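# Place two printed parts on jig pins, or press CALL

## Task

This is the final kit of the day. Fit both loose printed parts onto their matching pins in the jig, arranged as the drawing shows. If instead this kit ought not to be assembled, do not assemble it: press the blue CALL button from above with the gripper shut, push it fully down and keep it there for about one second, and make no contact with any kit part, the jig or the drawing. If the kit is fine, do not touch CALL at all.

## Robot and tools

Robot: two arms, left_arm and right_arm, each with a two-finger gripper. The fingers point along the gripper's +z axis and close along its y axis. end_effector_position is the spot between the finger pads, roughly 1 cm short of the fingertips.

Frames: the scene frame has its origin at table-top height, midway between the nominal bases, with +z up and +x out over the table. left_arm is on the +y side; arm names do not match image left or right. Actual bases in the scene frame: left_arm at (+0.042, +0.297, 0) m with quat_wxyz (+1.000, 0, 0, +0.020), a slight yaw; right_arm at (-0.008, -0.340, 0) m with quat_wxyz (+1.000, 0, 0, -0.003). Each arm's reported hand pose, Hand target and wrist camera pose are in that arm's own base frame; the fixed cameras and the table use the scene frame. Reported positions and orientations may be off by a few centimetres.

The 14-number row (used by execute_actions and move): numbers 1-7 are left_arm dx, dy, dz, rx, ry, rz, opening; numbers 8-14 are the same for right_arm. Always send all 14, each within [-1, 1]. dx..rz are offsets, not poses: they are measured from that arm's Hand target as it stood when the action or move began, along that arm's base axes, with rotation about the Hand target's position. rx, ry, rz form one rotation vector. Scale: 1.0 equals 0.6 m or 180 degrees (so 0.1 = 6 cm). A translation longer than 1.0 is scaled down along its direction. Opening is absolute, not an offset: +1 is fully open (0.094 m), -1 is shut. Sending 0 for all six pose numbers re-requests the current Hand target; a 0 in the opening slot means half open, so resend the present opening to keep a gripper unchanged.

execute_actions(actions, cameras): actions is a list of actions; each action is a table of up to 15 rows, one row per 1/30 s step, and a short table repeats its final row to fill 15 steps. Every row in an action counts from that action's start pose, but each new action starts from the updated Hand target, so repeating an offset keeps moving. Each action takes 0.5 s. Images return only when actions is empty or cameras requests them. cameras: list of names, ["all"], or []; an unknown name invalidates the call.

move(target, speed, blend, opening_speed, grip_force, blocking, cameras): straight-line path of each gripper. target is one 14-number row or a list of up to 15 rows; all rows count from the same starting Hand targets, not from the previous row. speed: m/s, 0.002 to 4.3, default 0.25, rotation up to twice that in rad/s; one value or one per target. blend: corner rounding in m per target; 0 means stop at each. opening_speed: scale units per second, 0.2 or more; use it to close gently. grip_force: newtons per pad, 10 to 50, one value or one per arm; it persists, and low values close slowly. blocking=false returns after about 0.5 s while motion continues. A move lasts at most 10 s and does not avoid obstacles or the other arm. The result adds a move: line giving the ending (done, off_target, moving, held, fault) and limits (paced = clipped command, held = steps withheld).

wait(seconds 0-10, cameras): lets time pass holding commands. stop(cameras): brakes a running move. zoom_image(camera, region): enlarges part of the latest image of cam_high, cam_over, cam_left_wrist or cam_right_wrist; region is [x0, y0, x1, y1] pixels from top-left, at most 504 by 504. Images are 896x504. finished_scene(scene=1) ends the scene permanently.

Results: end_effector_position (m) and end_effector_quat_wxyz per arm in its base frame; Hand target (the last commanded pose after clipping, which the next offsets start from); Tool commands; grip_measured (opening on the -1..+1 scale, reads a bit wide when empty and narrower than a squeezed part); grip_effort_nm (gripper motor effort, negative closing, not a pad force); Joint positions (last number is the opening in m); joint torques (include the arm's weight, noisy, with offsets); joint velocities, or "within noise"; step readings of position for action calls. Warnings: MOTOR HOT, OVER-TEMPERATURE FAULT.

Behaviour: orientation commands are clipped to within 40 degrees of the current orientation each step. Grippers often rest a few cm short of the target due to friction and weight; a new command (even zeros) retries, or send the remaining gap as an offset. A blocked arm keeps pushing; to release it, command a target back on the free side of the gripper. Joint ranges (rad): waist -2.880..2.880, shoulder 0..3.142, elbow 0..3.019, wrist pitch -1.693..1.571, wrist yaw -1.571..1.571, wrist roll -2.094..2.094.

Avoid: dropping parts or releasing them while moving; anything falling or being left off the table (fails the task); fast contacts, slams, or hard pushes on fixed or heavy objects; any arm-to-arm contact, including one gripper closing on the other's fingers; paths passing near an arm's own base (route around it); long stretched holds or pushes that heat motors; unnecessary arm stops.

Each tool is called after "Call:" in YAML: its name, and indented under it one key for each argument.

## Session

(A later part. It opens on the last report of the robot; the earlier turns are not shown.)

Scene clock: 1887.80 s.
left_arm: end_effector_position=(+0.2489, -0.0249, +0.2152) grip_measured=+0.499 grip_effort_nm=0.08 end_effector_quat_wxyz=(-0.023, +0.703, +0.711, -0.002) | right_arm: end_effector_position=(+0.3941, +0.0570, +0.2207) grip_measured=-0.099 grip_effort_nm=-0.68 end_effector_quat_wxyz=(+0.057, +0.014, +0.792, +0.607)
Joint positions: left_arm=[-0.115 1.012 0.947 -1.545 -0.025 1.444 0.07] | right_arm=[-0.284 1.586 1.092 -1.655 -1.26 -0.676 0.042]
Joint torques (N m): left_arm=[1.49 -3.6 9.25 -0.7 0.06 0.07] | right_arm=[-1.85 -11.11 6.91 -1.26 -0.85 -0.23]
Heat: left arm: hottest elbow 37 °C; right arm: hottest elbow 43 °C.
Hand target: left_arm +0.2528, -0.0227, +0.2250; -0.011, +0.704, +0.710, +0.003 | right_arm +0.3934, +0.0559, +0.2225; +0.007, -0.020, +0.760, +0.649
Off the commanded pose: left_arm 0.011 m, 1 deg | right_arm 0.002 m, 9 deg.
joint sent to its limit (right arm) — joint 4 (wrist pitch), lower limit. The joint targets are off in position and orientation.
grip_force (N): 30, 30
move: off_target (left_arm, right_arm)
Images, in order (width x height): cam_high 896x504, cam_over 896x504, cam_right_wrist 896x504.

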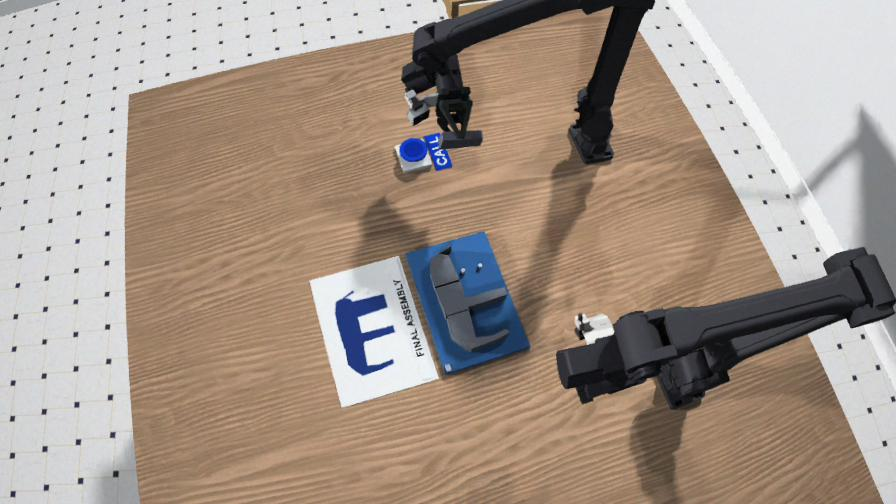

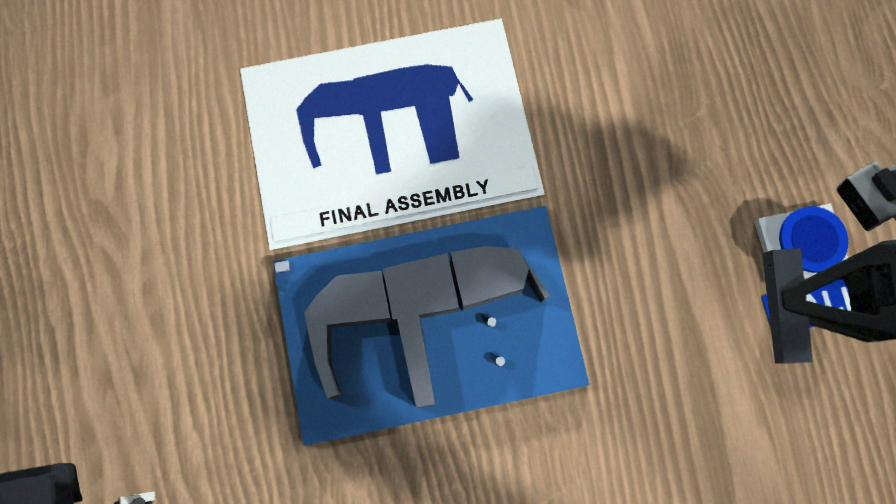

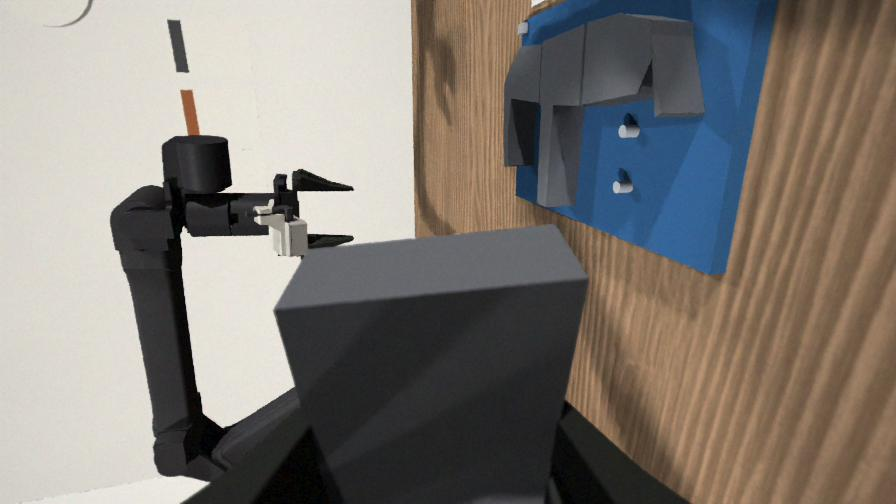

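Call:
move:
  target:
    - [0,0,0.02,-0.45,0,0,0.5, 0,0,0,0,0,0,-0.35]
    - [0.14,-0.43,0.05,-0.45,0,0,0.5, 0,0,0,0,0,0,-0.35]
  speed: 0.25
  cameras: ["cam_over","cam_left_wrist"]

Scene clock: 1901.27 s.
left_arm: end_effector_position=(+0.3417, -0.2734, +0.2430) grip_measured=+0.499 grip_effort_nm=0.08 end_effector_quat_wxyz=(+0.441, +0.535, +0.556, -0.459) | right_arm: end_effector_position=(+0.3941, +0.0570, +0.2207) grip_measured=-0.099 grip_effort_nm=-0.69 end_effector_quat_wxyz=(+0.057, +0.013, +0.792, +0.607)
Joint positions: left_arm=[-0.29 1.248 0.717 -0.065 1.225 0.529 0.07] | right_arm=[-0.284 1.586 1.092 -1.655 -1.26 -0.678 0.042]
Joint torques (N m): left_arm=[-2.61 -7.71 8.02 1.59 0.13 -0.09] | right_arm=[-1.85 -11.05 6.9 -1.25 -0.84 -0.24]
Heat: left arm: hottest elbow 37 °C; right arm: hottest elbow 43 °C.
Hand target: left_arm +0.3368, -0.2807, +0.2550; +0.449, +0.543, +0.542, -0.459 | right_arm +0.3934, +0.0559, +0.2225; +0.007, -0.020, +0.760, +0.649
Off the commanded pose: left_arm 0.015 m, 2 deg | right_arm 0.002 m, 9 deg.
joint sent to its limit (right arm) — joint 4 (wrist pitch), lower limit. The joint targets are off in position and orientation.
grip_force (N): 30, 30
move: off_target (left_arm, right_arm)
Images, in order (width x height): cam_over 896x504, cam_left_wrist 896x504.

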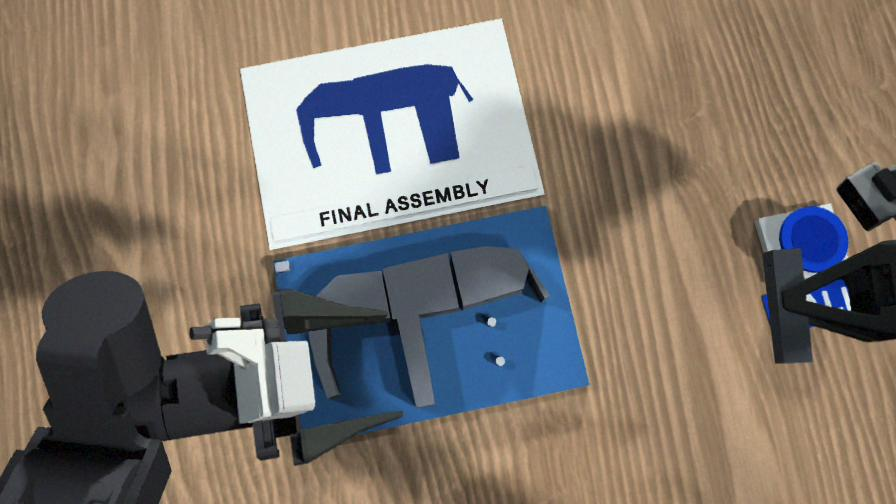

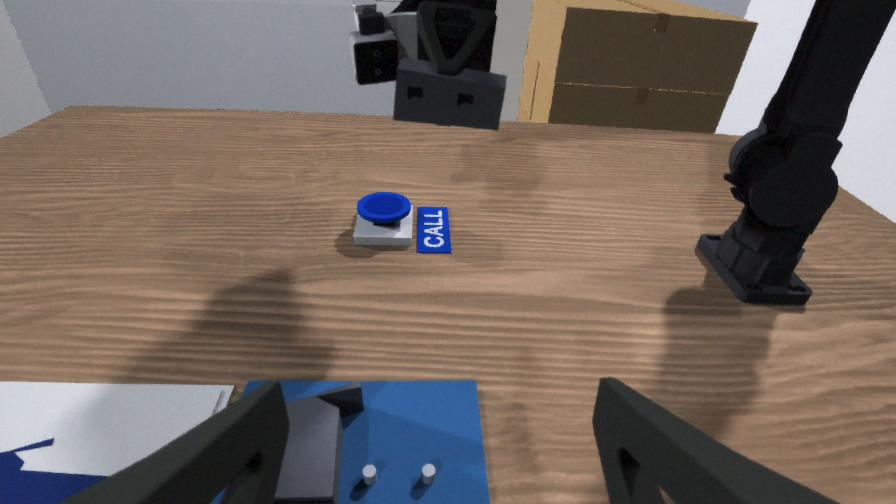

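Lucky: holes visible. Zoom.

Call:
zoom_image:
  camera: "cam_left_wrist"
  region: [380, 45, 520, 145]

Scaled by 3.600 from the camera's 896x504 image, which has a finer 1280x720 frame.

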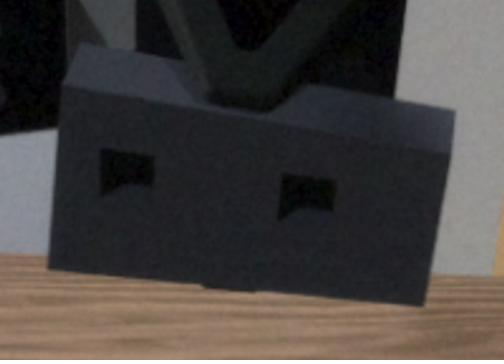

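Call:
move:
  target: [-0.02,0.25,-0.04,0,0,0,0.5, 0,0,0,0,0,0,-0.35]
  speed: 0.25
  cameras: ["cam_left_wrist"]

Call:
move:
  target:
    - [0,0,0,0,0,0,0.5, 0,0,0,-0.45,0,0.005,-0.35]
    - [0,0,0,0,0,0,0.5, 0.06,0.365,-0.16,-0.45,0,0.005,-0.35]
  speed: [0.25, 0.12]
  cameras: ["cam_over","cam_left_wrist","cam_right_wrist"]

Scene clock: 1947.03 s.
left_arm: end_effector_position=(+0.3132, -0.1330, +0.2224) grip_measured=+0.499 grip_effort_nm=0.08 end_effector_quat_wxyz=(+0.444, +0.532, +0.559, -0.456) | right_arm: end_effector_position=(+0.3941, +0.0570, +0.2207) grip_measured=-0.099 grip_effort_nm=-0.68 end_effector_quat_wxyz=(+0.057, +0.013, +0.792, +0.607)
Joint positions: left_arm=[0.122 1.394 0.857 -1.551 1.349 2.061 0.07] | right_arm=[-0.284 1.586 1.092 -1.655 -1.26 -0.678 0.042]
Joint torques (N m): left_arm=[-0.38 -5.13 8.8 -1.26 0.37 0.06] | right_arm=[-1.9 -11.05 6.91 -1.28 -0.85 -0.24]
Heat: left arm: hottest elbow 36 °C; right arm: hottest elbow 43 °C.
Hand target: left_arm +0.3248, -0.1307, +0.2310; +0.449, +0.543, +0.542, -0.459 | right_arm +0.3934, +0.0559, +0.2225; +0.007, -0.020, +0.760, +0.649
Off the commanded pose: left_arm 0.015 m, 2 deg | right_arm 0.002 m, 9 deg.
joint sent to its limit (left arm) — joint 6 (wrist roll), upper limit. The joint targets are off in position, not in orientation.
joint sent to its limit (right arm) — joint 4 (wrist pitch), lower limit. The joint targets are off in position and orientation.
grip_force (N): 30, 30
move: off_target (left_arm, right_arm)
Images, in order (width x height): cam_left_wrist 896x504.

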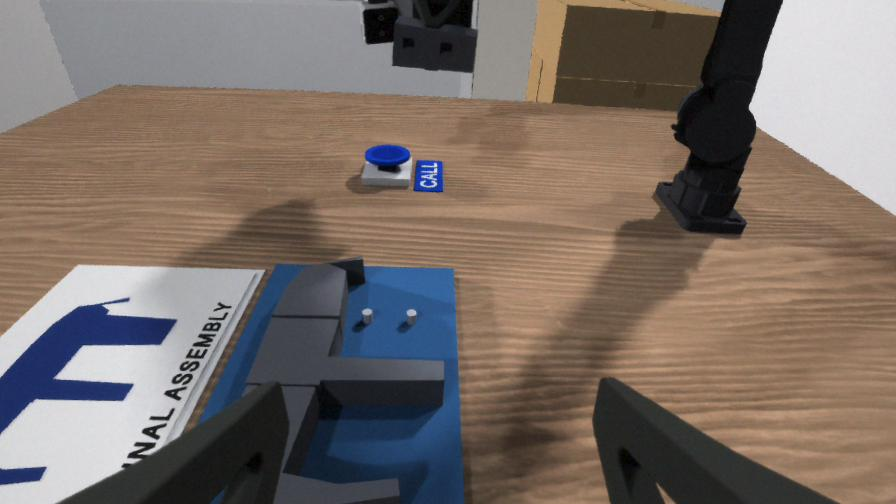

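Scene clock: 1953.10 s.
left_arm: end_effector_position=(+0.3132, -0.1330, +0.2224) grip_measured=+0.499 grip_effort_nm=0.07 end_effector_quat_wxyz=(+0.444, +0.532, +0.559, -0.456) | right_arm: end_effector_position=(+0.4041, +0.2587, +0.1076) grip_measured=-0.099 grip_effort_nm=-0.68 end_effector_quat_wxyz=(-0.045, -0.030, +0.998, -0.016)
Joint positions: left_arm=[0.122 1.394 0.857 -1.551 1.349 2.061 0.07] | right_arm=[0.564 1.727 1.353 -1.291 -0.018 0.503 0.042]
Joint torques (N m): left_arm=[-0.38 -5.01 9.03 -1.07 0.4 0.1] | right_arm=[-0.97 -14.74 14.08 0.21 0.14 0.02]
Heat: left arm: hottest elbow 37 °C; right arm: hottest elbow 45 °C.
Hand target: left_arm +0.3248, -0.1307, +0.2310; +0.449, +0.543, +0.542, -0.459 | right_arm +0.4294, +0.2749, +0.1265; -0.012, -0.025, +1.000, +0.000
Off the commanded pose: left_arm 0.015 m, 2 deg | right_arm 0.035 m, 4 deg.
joint sent to its limit (left arm) — joint 6 (wrist roll), upper limit. The joint targets are off in position, not in orientation.
grip_force (N): 30, 30
move: off_target (left_arm, right_arm)
Images, in order (width x height): cam_over 896x504, cam_left_wrist 896x504, cam_right_wrist 896x504.

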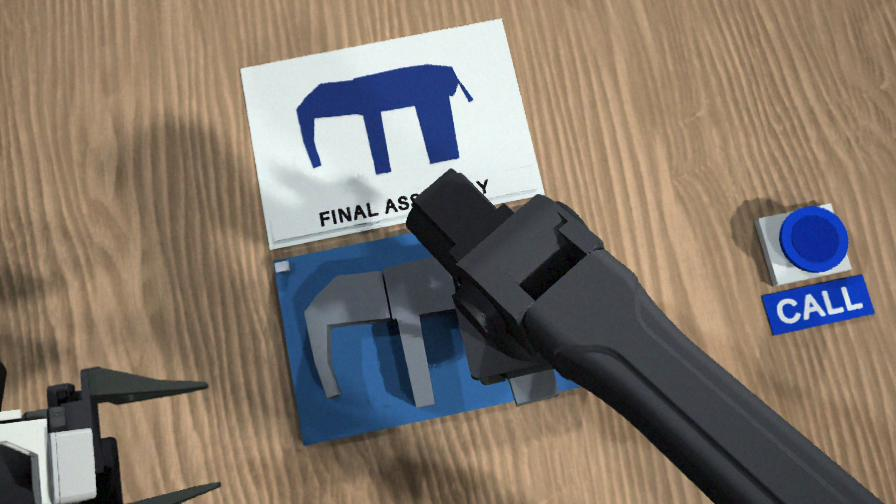

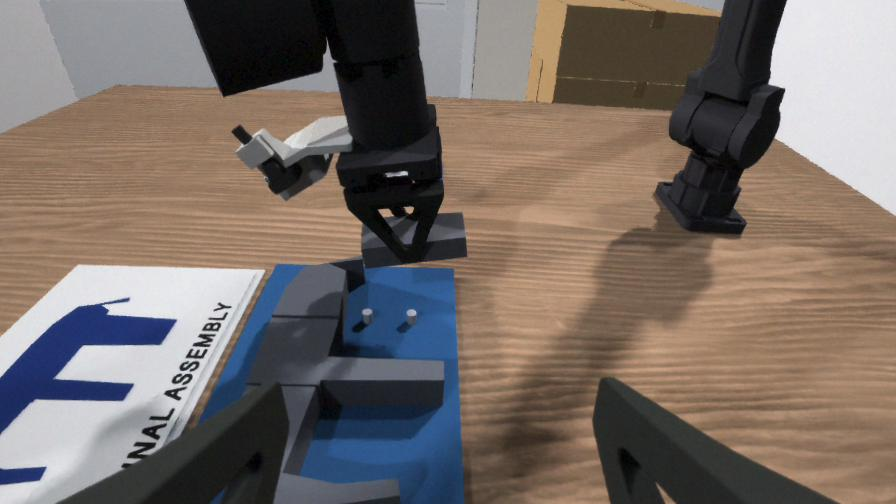

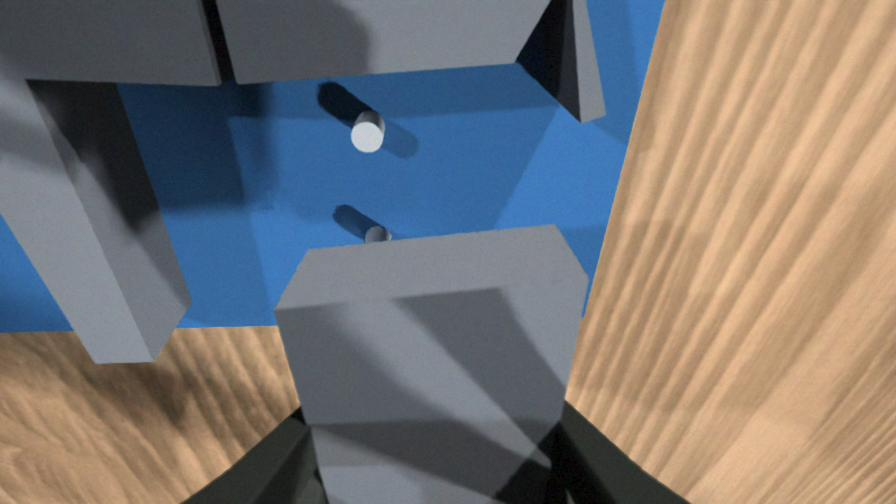

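Call:
move:
  target: [0,0,0,0,0,0,0.5, 0.016,0.028,-0.05,0,-0.015,0.002,-0.35]
  speed: 0.1
  cameras: ["cam_over","cam_left_wrist","cam_right_wrist"]

Scene clock: 1958.03 s.
left_arm: end_effector_position=(+0.3132, -0.1330, +0.2224) grip_measured=+0.499 grip_effort_nm=0.08 end_effector_quat_wxyz=(+0.444, +0.532, +0.559, -0.456) | right_arm: end_effector_position=(+0.4193, +0.2782, +0.0835) grip_measured=-0.099 grip_effort_nm=-0.68 end_effector_quat_wxyz=(-0.016, -0.033, +0.999, -0.013)
Joint positions: left_arm=[0.122 1.394 0.857 -1.551 1.349 2.061 0.07] | right_arm=[0.588 1.775 1.353 -1.19 0.005 0.523 0.042]
Joint torques (N m): left_arm=[0.32 -5.01 8.94 -1.18 0.39 0.06] | right_arm=[-0.62 -15.68 12.21 0.42 0.31 0.01]
Heat: left arm: hottest elbow 38 °C; right arm: hottest elbow 46 °C.
Hand target: left_arm +0.3248, -0.1307, +0.2310; +0.449, +0.543, +0.542, -0.459 | right_arm +0.4390, +0.2917, +0.0965; +0.011, -0.028, +1.000, -0.001
Off the commanded pose: left_arm 0.015 m, 2 deg | right_arm 0.027 m, 3 deg.
joint sent to its limit (left arm) — joint 6 (wrist roll), upper limit. The joint targets are off in position, not in orientation.
grip_force (N): 30, 30
move: off_target (left_arm, right_arm)
Images, in order (width x height): cam_over 896x504, cam_left_wrist 896x504, cam_right_wrist 896x504.

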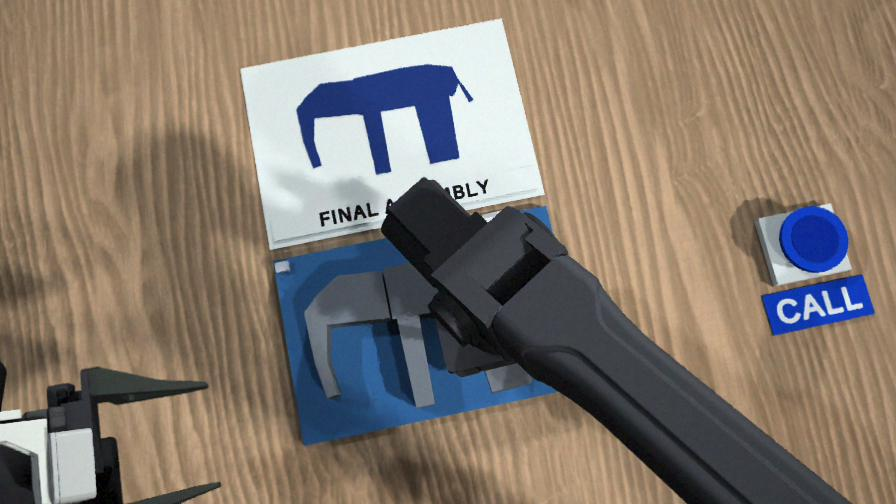

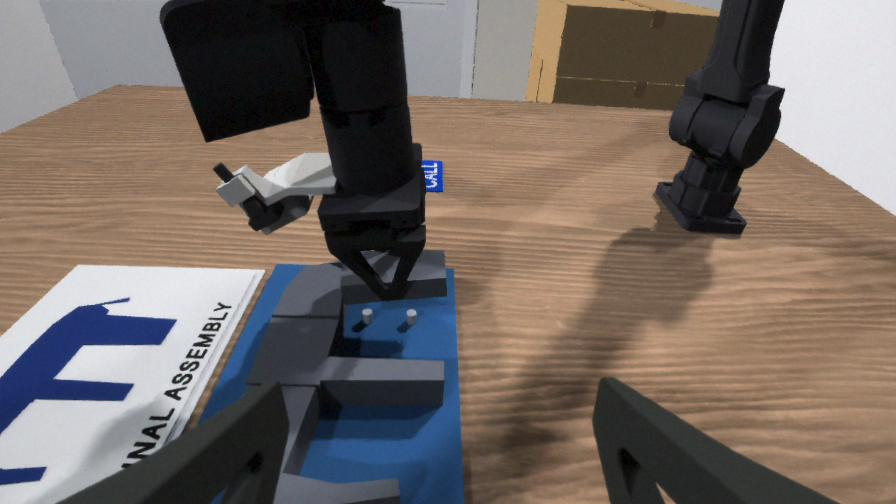

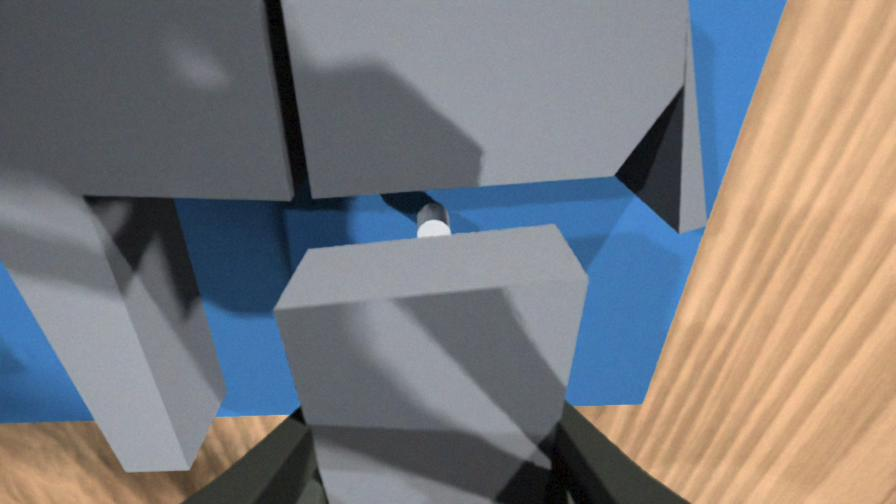

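Call:
move:
  target: [0,0,0,0,0,0,0.5, -0.004,-0.008,-0.04,0,-0.004,-0.011,-0.35]
  speed: 0.06
  cameras: ["cam_over","cam_left_wrist","cam_right_wrist"]

Call:
zoom_image:
  camera: "cam_left_wrist"
  region: [260, 220, 480, 350]

Scene clock: 1966.27 s.
left_arm: end_effector_position=(+0.3132, -0.1330, +0.2224) grip_measured=+0.499 grip_effort_nm=0.08 end_effector_quat_wxyz=(+0.444, +0.532, +0.559, -0.456) | right_arm: end_effector_position=(+0.4319, +0.2850, +0.0771) grip_measured=-0.099 grip_effort_nm=-0.69 end_effector_quat_wxyz=(+0.011, -0.016, +1.000, -0.001)
Joint positions: left_arm=[0.122 1.394 0.857 -1.551 1.349 2.061 0.07] | right_arm=[0.588 1.781 1.344 -1.117 0.013 0.555 0.042]
Joint torques (N m): left_arm=[-0.38 -4.66 9.21 -1.03 0.39 0.08] | right_arm=[-0.79 -15.5 7.99 0.58 0.32 0.01]
Heat: left arm: hottest elbow 38 °C; right arm: hottest elbow 46 °C.
Hand target: left_arm +0.3248, -0.1307, +0.2310; +0.449, +0.543, +0.542, -0.459 | right_arm +0.4366, +0.2869, +0.0725; +0.017, -0.011, +1.000, -0.001
Off the commanded pose: left_arm 0.015 m, 2 deg | right_arm 0.007 m, 1 deg.
joint sent to its limit (left arm) — joint 6 (wrist roll), upper limit. The joint targets are off in position, not in orientation.
grip_force (N): 30, 30
move: off_target (left_arm)
Images, in order (width x height): cam_over 896x504, cam_left_wrist 896x504, cam_right_wrist 896x504.

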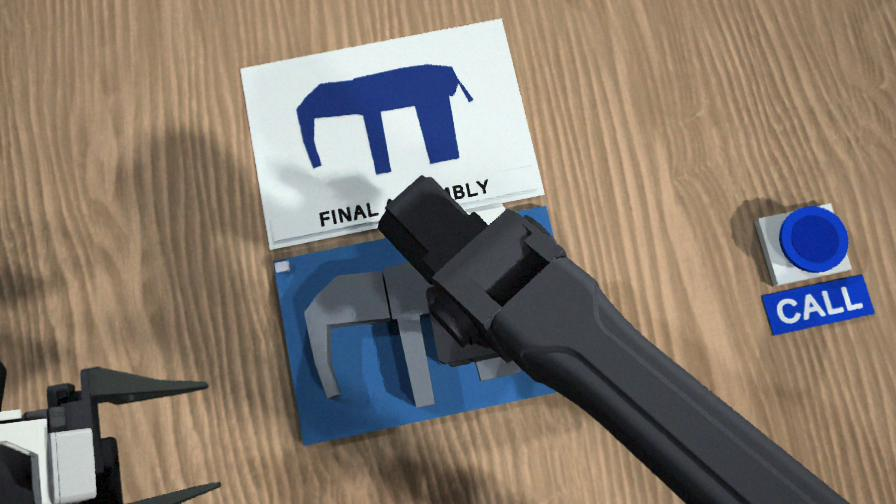

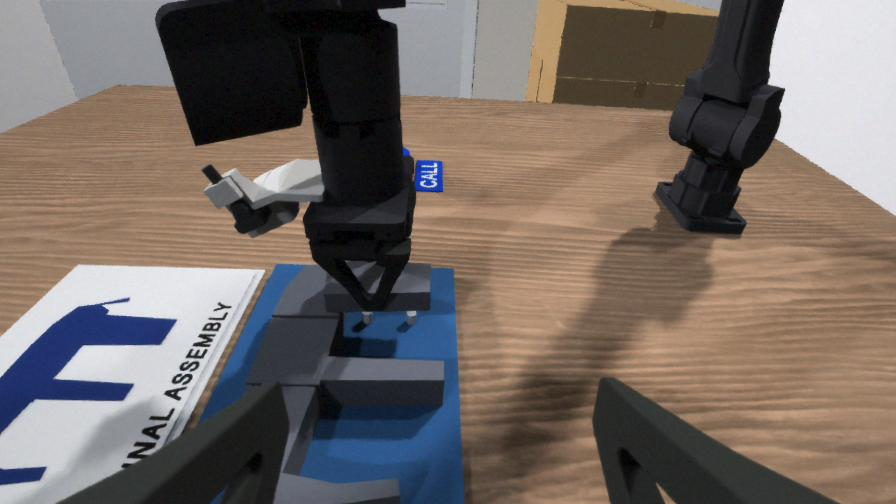

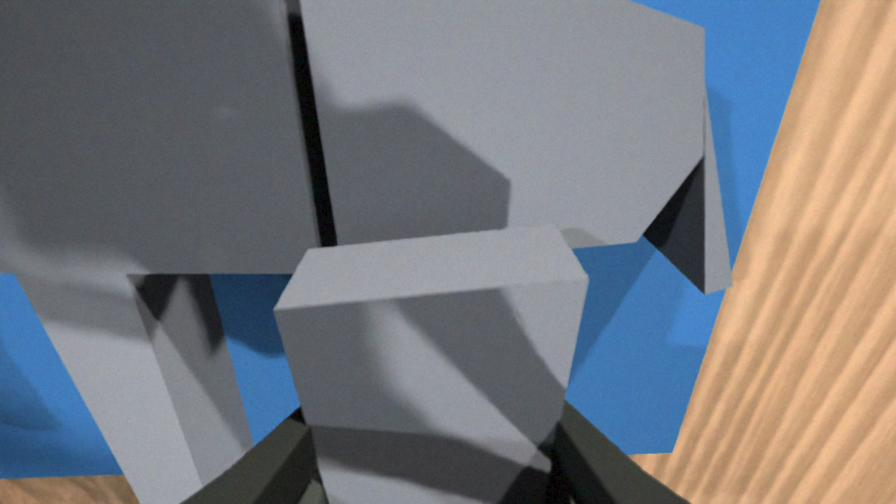

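Scaled by 2.291 from the camera's 896x504 image, which has a finer 1280x720 frame.

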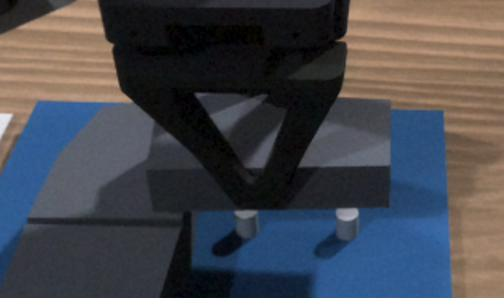

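Call:
move:
  target: [0,0,0,0,0,0,0.5, -0.02,-0.018,0.01,0,0.003,0,-0.35]
  speed: 0.06
  cameras: ["cam_left_wrist","cam_right_wrist"]

Call:
zoom_image:
  camera: "cam_left_wrist"
  region: [260, 220, 480, 350]

Scene clock: 1972.63 s.
left_arm: end_effector_position=(+0.3132, -0.1330, +0.2224) grip_measured=+0.499 grip_effort_nm=0.08 end_effector_quat_wxyz=(+0.444, +0.532, +0.559, -0.456) | right_arm: end_effector_position=(+0.4181, +0.2757, +0.0635) grip_measured=-0.099 grip_effort_nm=-0.68 end_effector_quat_wxyz=(-0.006, -0.017, +1.000, -0.012)
Joint positions: left_arm=[0.122 1.394 0.857 -1.551 1.349 2.061 0.07] | right_arm=[0.588 1.781 1.304 -1.117 0.013 0.555 0.042]
Joint torques (N m): left_arm=[0.03 -4.95 8.9 -1.18 0.32 0.11] | right_arm=[-1.26 -18.73 7.82 0.17 0.08 -0.05]
Heat: left arm: hottest elbow 39 °C; right arm: hottest elbow 46 °C.
Hand target: left_arm +0.3248, -0.1307, +0.2310; +0.449, +0.543, +0.542, -0.459 | right_arm +0.4246, +0.2761, +0.0785; +0.013, -0.011, +1.000, -0.001
Off the commanded pose: left_arm 0.015 m, 2 deg | right_arm 0.016 m, 3 deg.
joint sent to its limit (left arm) — joint 6 (wrist roll), upper limit. The joint targets are off in position, not in orientation.
grip_force (N): 30, 30
move: off_target (left_arm, right_arm)
Images, in order (width x height): cam_left_wrist 896x504, cam_right_wrist 896x504.

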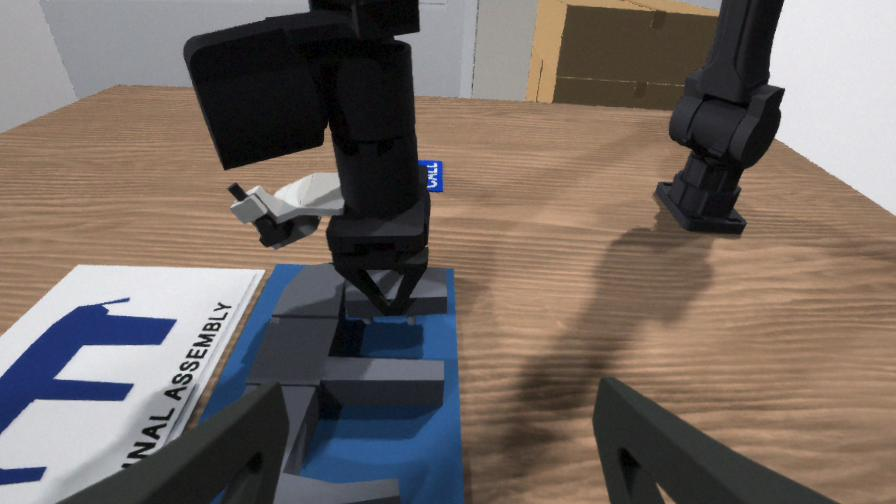

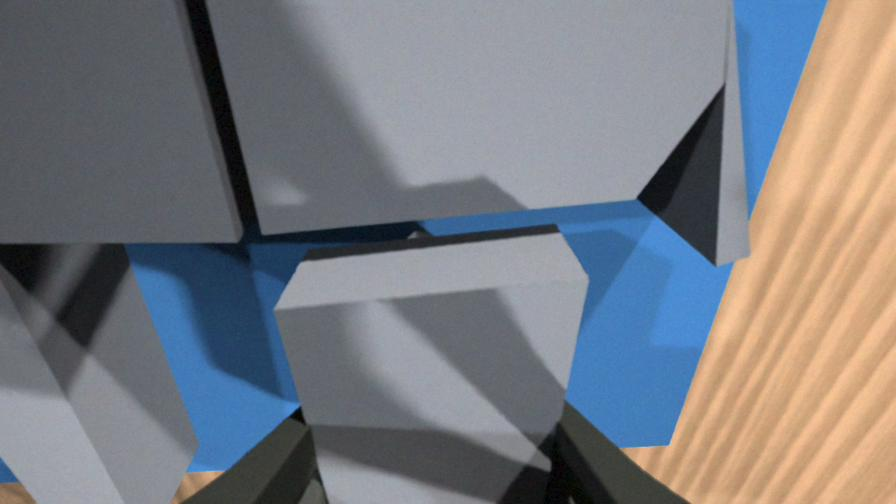

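Scaled by 2.291 from the camera's 896x504 image, which has a finer 1280x720 frame.

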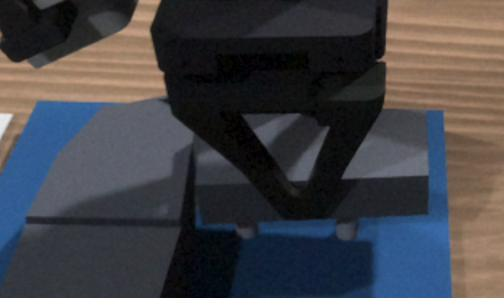

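Call:
move:
  target: [0,0,0,0,0,0,0.5, 0.004,0.003,-0.025,0,-0.005,0,-0.35]
  speed: 0.05
  cameras: ["cam_left_wrist","cam_right_wrist"]

Call:
zoom_image:
  camera: "cam_left_wrist"
  region: [260, 220, 480, 350]

Scene clock: 1983.37 s.
left_arm: end_effector_position=(+0.3132, -0.1330, +0.2224) grip_measured=+0.499 grip_effort_nm=0.08 end_effector_quat_wxyz=(+0.444, +0.532, +0.559, -0.456) | right_arm: end_effector_position=(+0.4209, +0.2770, +0.0577) grip_measured=-0.099 grip_effort_nm=-0.68 end_effector_quat_wxyz=(+0.005, -0.017, +1.000, -0.006)
Joint positions: left_arm=[0.122 1.394 0.857 -1.551 1.349 2.061 0.07] | right_arm=[0.588 1.781 1.287 -1.075 0.016 0.555 0.042]
Joint torques (N m): left_arm=[0.03 -5.89 9.33 -1.32 0.32 0.06] | right_arm=[-1.03 -17.08 7.66 0.53 0.32 -0.02]
Heat: left arm: hottest elbow 39 °C; right arm: hottest elbow 46 °C.
Hand target: left_arm +0.3248, -0.1307, +0.2310; +0.449, +0.543, +0.542, -0.459 | right_arm +0.4270, +0.2779, +0.0635; +0.021, -0.011, +1.000, -0.001
Off the commanded pose: left_arm 0.015 m, 2 deg | right_arm 0.008 m, 2 deg.
joint sent to its limit (left arm) — joint 6 (wrist roll), upper limit. The joint targets are off in position, not in orientation.
grip_force (N): 30, 30
move: off_target (left_arm)
Images, in order (width x height): cam_left_wrist 896x504, cam_right_wrist 896x504.

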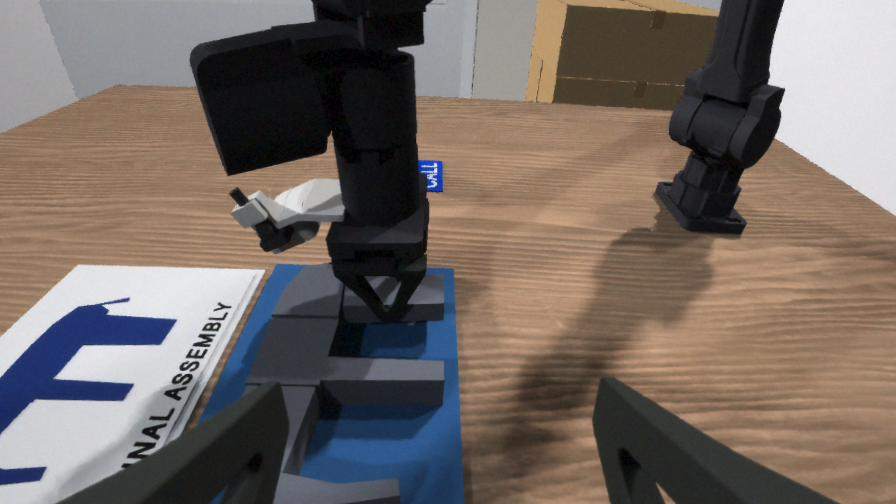

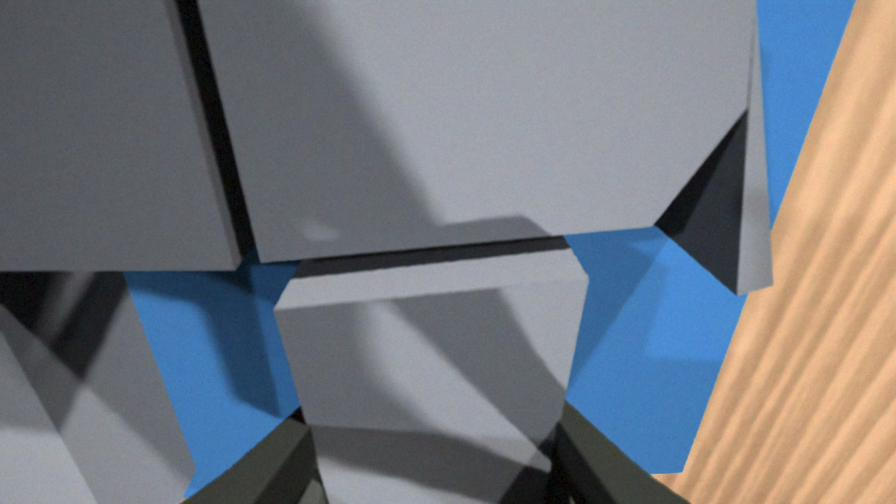

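Scaled by 2.291 from the camera's 896x504 image, which has a finer 1280x720 frame.

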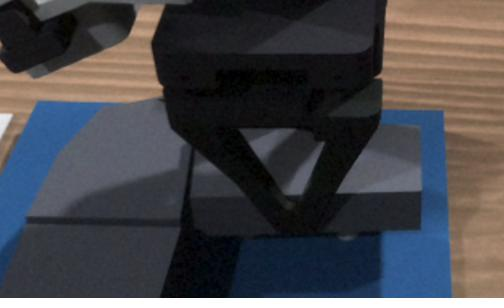

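Call:
move:
  target: [0,0,0,0,0,0,0.5, -0.002,-0.005,-0.02,0,0.001,0,-0.35]
  speed: 0.05
  cameras: ["cam_left_wrist","cam_right_wrist"]

Call:
zoom_image:
  camera: "cam_left_wrist"
  region: [260, 220, 480, 350]

Scene clock: 1989.53 s.
left_arm: end_effector_position=(+0.3132, -0.1330, +0.2224) grip_measured=+0.499 grip_effort_nm=0.08 end_effector_quat_wxyz=(+0.444, +0.532, +0.559, -0.456) | right_arm: end_effector_position=(+0.4192, +0.2759, +0.0505) grip_measured=-0.099 grip_effort_nm=-0.68 end_effector_quat_wxyz=(+0.008, -0.016, +1.000, -0.004)
Joint positions: left_arm=[0.122 1.394 0.857 -1.551 1.349 2.061 0.07] | right_arm=[0.588 1.781 1.265 -1.046 0.016 0.555 0.042]
Joint torques (N m): left_arm=[-0.62 -5.48 8.99 -0.98 0.36 0.06] | right_arm=[-1.38 -16.03 7.56 0.54 0.24 -0.07]
Heat: left arm: hottest elbow 39 °C; right arm: hottest elbow 46 °C.
Hand target: left_arm +0.3248, -0.1307, +0.2310; +0.449, +0.543, +0.542, -0.459 | right_arm +0.4258, +0.2749, +0.0515; +0.019, -0.011, +1.000, -0.001
Off the commanded pose: left_arm 0.015 m, 2 deg | right_arm 0.007 m, 1 deg.
joint sent to its limit (left arm) — joint 6 (wrist roll), upper limit. The joint targets are off in position, not in orientation.
grip_force (N): 30, 30
move: off_target (left_arm)
Images, in order (width x height): cam_left_wrist 896x504, cam_right_wrist 896x504.

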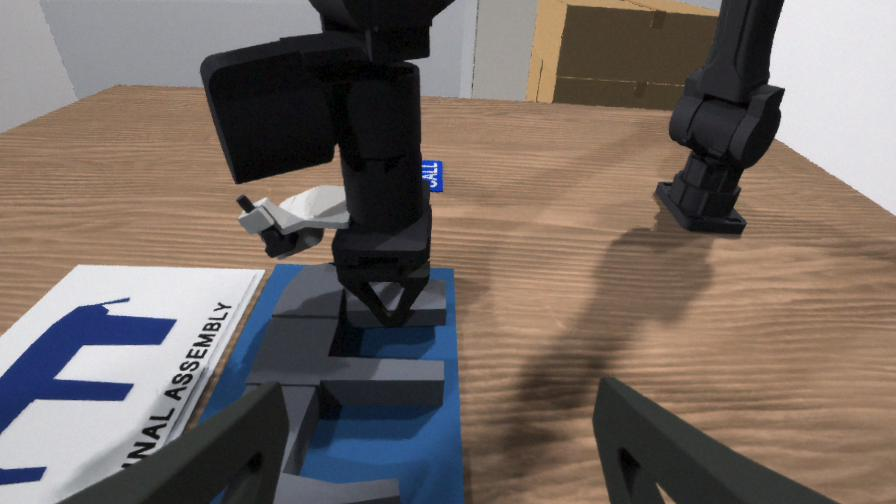

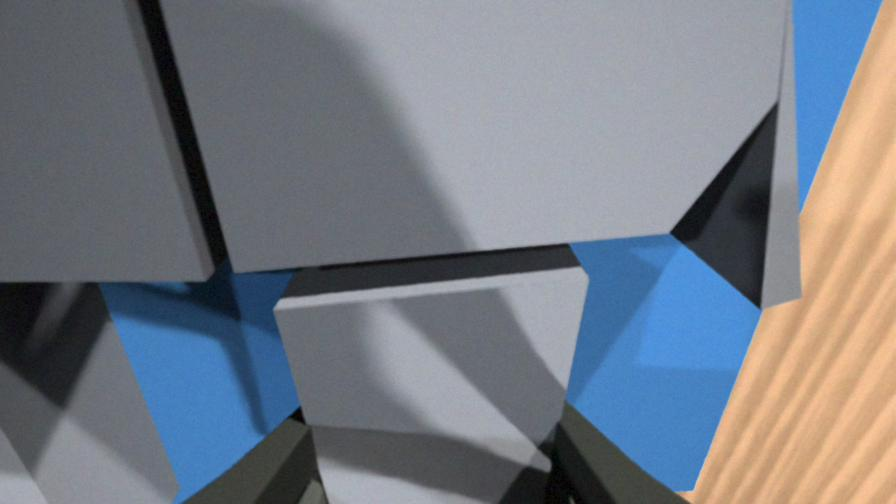

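Scaled by 2.291 from the camera's 896x504 image, which has a finer 1280x720 frame.

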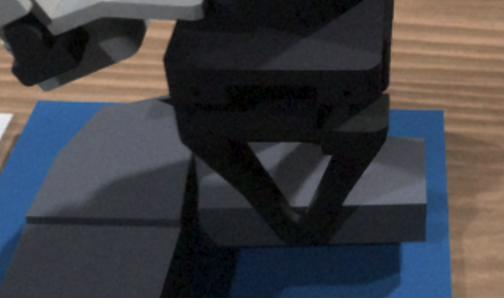

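Call:
move:
  target: [0,0,0,0,0,0,0.5, 0.005,0.002,-0.02,0,0.002,0,-0.35]
  speed: 0.05
  cameras: ["cam_left_wrist","cam_right_wrist"]

Call:
zoom_image:
  camera: "cam_left_wrist"
  region: [260, 220, 480, 350]

Scene clock: 1995.87 s.
left_arm: end_effector_position=(+0.3132, -0.1330, +0.2224) grip_measured=+0.499 grip_effort_nm=0.07 end_effector_quat_wxyz=(+0.444, +0.532, +0.559, -0.456) | right_arm: end_effector_position=(+0.4222, +0.2778, +0.0491) grip_measured=-0.099 grip_effort_nm=-0.69 end_effector_quat_wxyz=(+0.013, -0.016, +1.000, -0.001)
Joint positions: left_arm=[0.122 1.394 0.857 -1.551 1.349 2.061 0.07] | right_arm=[0.588 1.784 1.265 -1.031 0.016 0.555 0.042]
Joint torques (N m): left_arm=[0.32 -4.66 9.21 -1.33 0.33 0.06] | right_arm=[-1.44 -14.21 7.62 0.72 0.09 -0.09]
Heat: left arm: hottest elbow 39 °C; right arm: hottest elbow 46 °C.
Hand target: left_arm +0.3248, -0.1307, +0.2310; +0.449, +0.543, +0.542, -0.459 | right_arm +0.4288, +0.2761, +0.0395; +0.016, -0.011, +1.000, -0.001
Off the commanded pose: left_arm 0.015 m, 2 deg | right_arm 0.012 m, 1 deg.
joint sent to its limit (left arm) — joint 6 (wrist roll), upper limit. The joint targets are off in position, not in orientation.
grip_force (N): 30, 30
move: off_target (left_arm, right_arm)
Images, in order (width x height): cam_left_wrist 896x504, cam_right_wrist 896x504.

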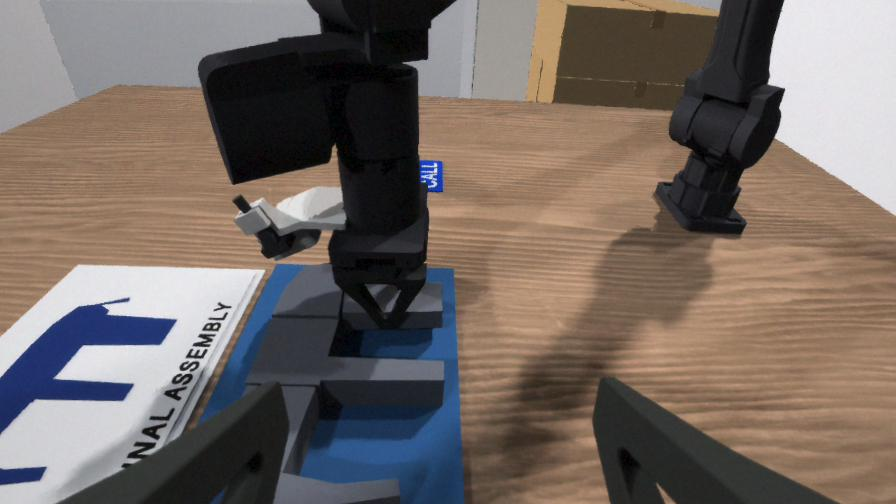

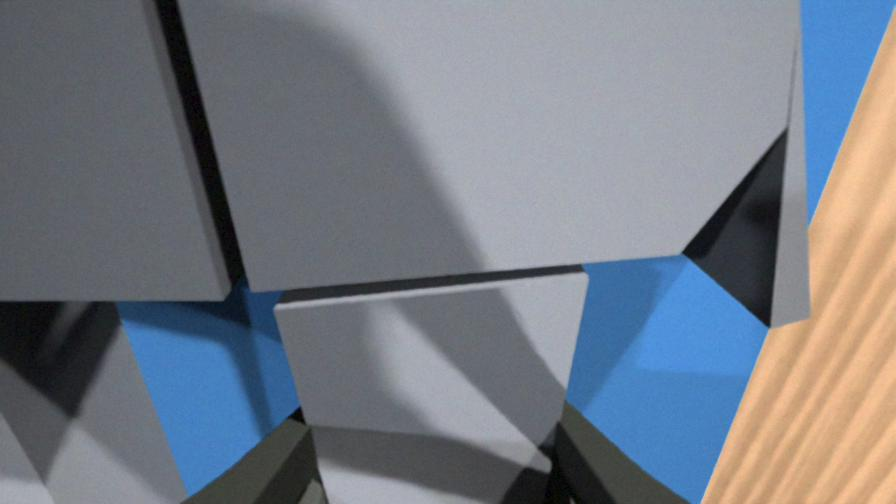

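Scaled by 2.291 from the camera's 896x504 image, which has a finer 1280x720 frame.

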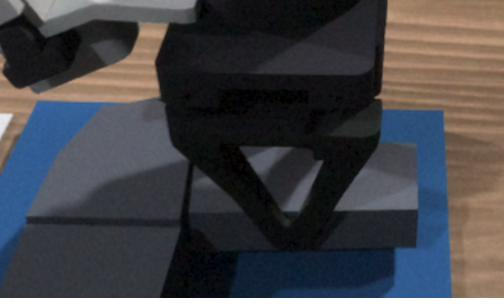

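Call:
move:
  target: [0,0,0,0,0,0,0.5, -0.006,-0.01,-0.006,0,0.005,0,-0.35]
  speed: 0.05
  cameras: ["cam_left_wrist","cam_right_wrist"]

Call:
zoom_image:
  camera: "cam_left_wrist"
  region: [260, 220, 480, 350]

Scene clock: 2002.90 s.
left_arm: end_effector_position=(+0.3132, -0.1330, +0.2224) grip_measured=+0.499 grip_effort_nm=0.08 end_effector_quat_wxyz=(+0.444, +0.532, +0.559, -0.456) | right_arm: end_effector_position=(+0.4222, +0.2773, +0.0486) grip_measured=-0.099 grip_effort_nm=-0.68 end_effector_quat_wxyz=(+0.012, -0.015, +1.000, +0.002)
Joint positions: left_arm=[0.122 1.394 0.857 -1.551 1.349 2.061 0.07] | right_arm=[0.585 1.784 1.264 -1.029 0.01 0.555 0.042]
Joint torques (N m): left_arm=[0.03 -4.66 9.05 -1.21 0.34 0.06] | right_arm=[-2.02 -14.45 6.58 0.57 0 -0.12]
Heat: left arm: hottest elbow 39 °C; right arm: hottest elbow 45 °C.
Hand target: left_arm +0.3248, -0.1307, +0.2310; +0.449, +0.543, +0.542, -0.459 | right_arm +0.4252, +0.2701, +0.0359; +0.008, -0.011, +1.000, -0.001
Off the commanded pose: left_arm 0.015 m, 2 deg | right_arm 0.015 m, 1 deg.
joint sent to its limit (left arm) — joint 6 (wrist roll), upper limit. The joint targets are off in position, not in orientation.
grip_force (N): 30, 30
move: off_target (left_arm, right_arm)
Images, in order (width x height): cam_left_wrist 896x504, cam_right_wrist 896x504.

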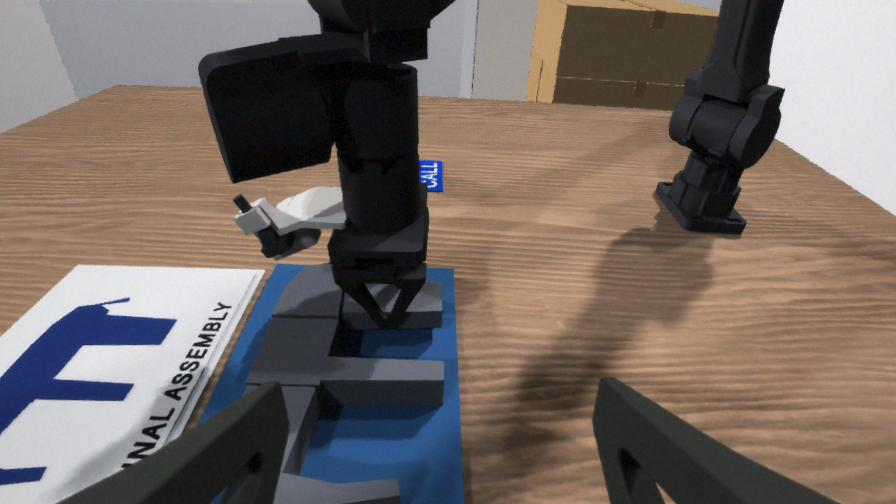

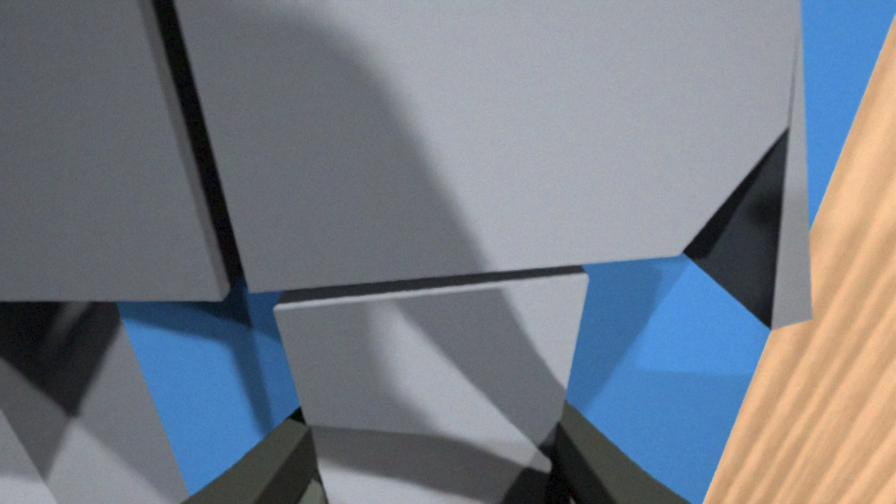

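Scaled by 2.291 from the camera's 896x504 image, which has a finer 1280x720 frame.

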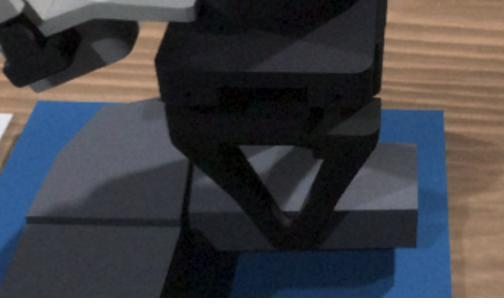

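Push a bit more right/back with less downforce.

Call:
move:
  target: [0,0,0,0,0,0,0.5, -0.008,-0.008,0.012,0,0.003,0,-0.35]
  speed: 0.05
  cameras: ["cam_right_wrist"]

Scene clock: 2006.40 s.
left_arm: end_effector_position=(+0.3132, -0.1330, +0.2224) grip_measured=+0.499 grip_effort_nm=0.07 end_effector_quat_wxyz=(+0.444, +0.532, +0.559, -0.456) | right_arm: end_effector_position=(+0.4217, +0.2767, +0.0481) grip_measured=-0.099 grip_effort_nm=-0.68 end_effector_quat_wxyz=(+0.009, -0.013, +1.000, +0.005)
Joint positions: left_arm=[0.122 1.394 0.857 -1.551 1.349 2.061 0.07] | right_arm=[0.582 1.784 1.262 -1.029 0.002 0.555 0.042]
Joint torques (N m): left_arm=[0.32 -5.48 9.11 -1.07 0.34 0.04] | right_arm=[-2.14 -16.09 6.16 -0.14 0.04 -0.13]
Heat: left arm: hottest elbow 39 °C; right arm: hottest elbow 45 °C.
Hand target: left_arm +0.3248, -0.1307, +0.2310; +0.449, +0.543, +0.542, -0.459 | right_arm +0.4204, +0.2653, +0.0431; +0.003, -0.011, +1.000, -0.001
Off the commanded pose: left_arm 0.015 m, 2 deg | right_arm 0.013 m, 1 deg.
joint sent to its limit (left arm) — joint 6 (wrist roll), upper limit. The joint targets are off in position, not in orientation.
grip_force (N): 30, 30
move: off_target (left_arm, right_arm)
Images, in order (width x height): cam_right_wrist 896x504.

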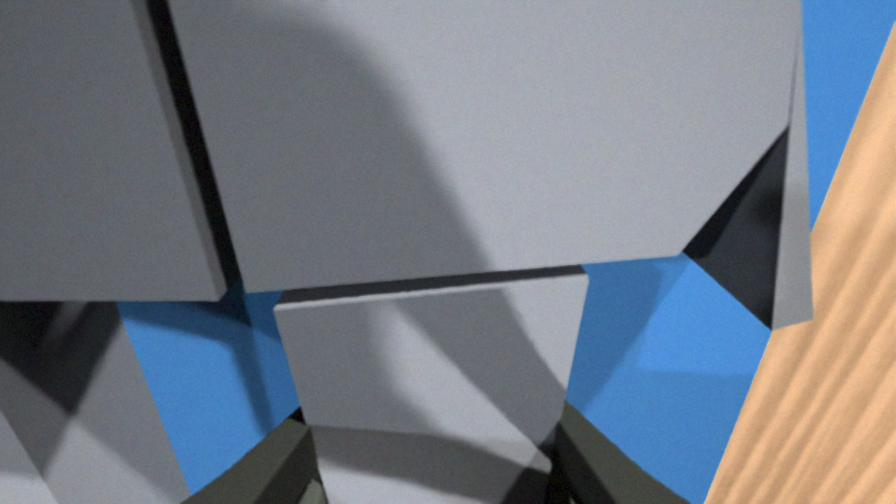

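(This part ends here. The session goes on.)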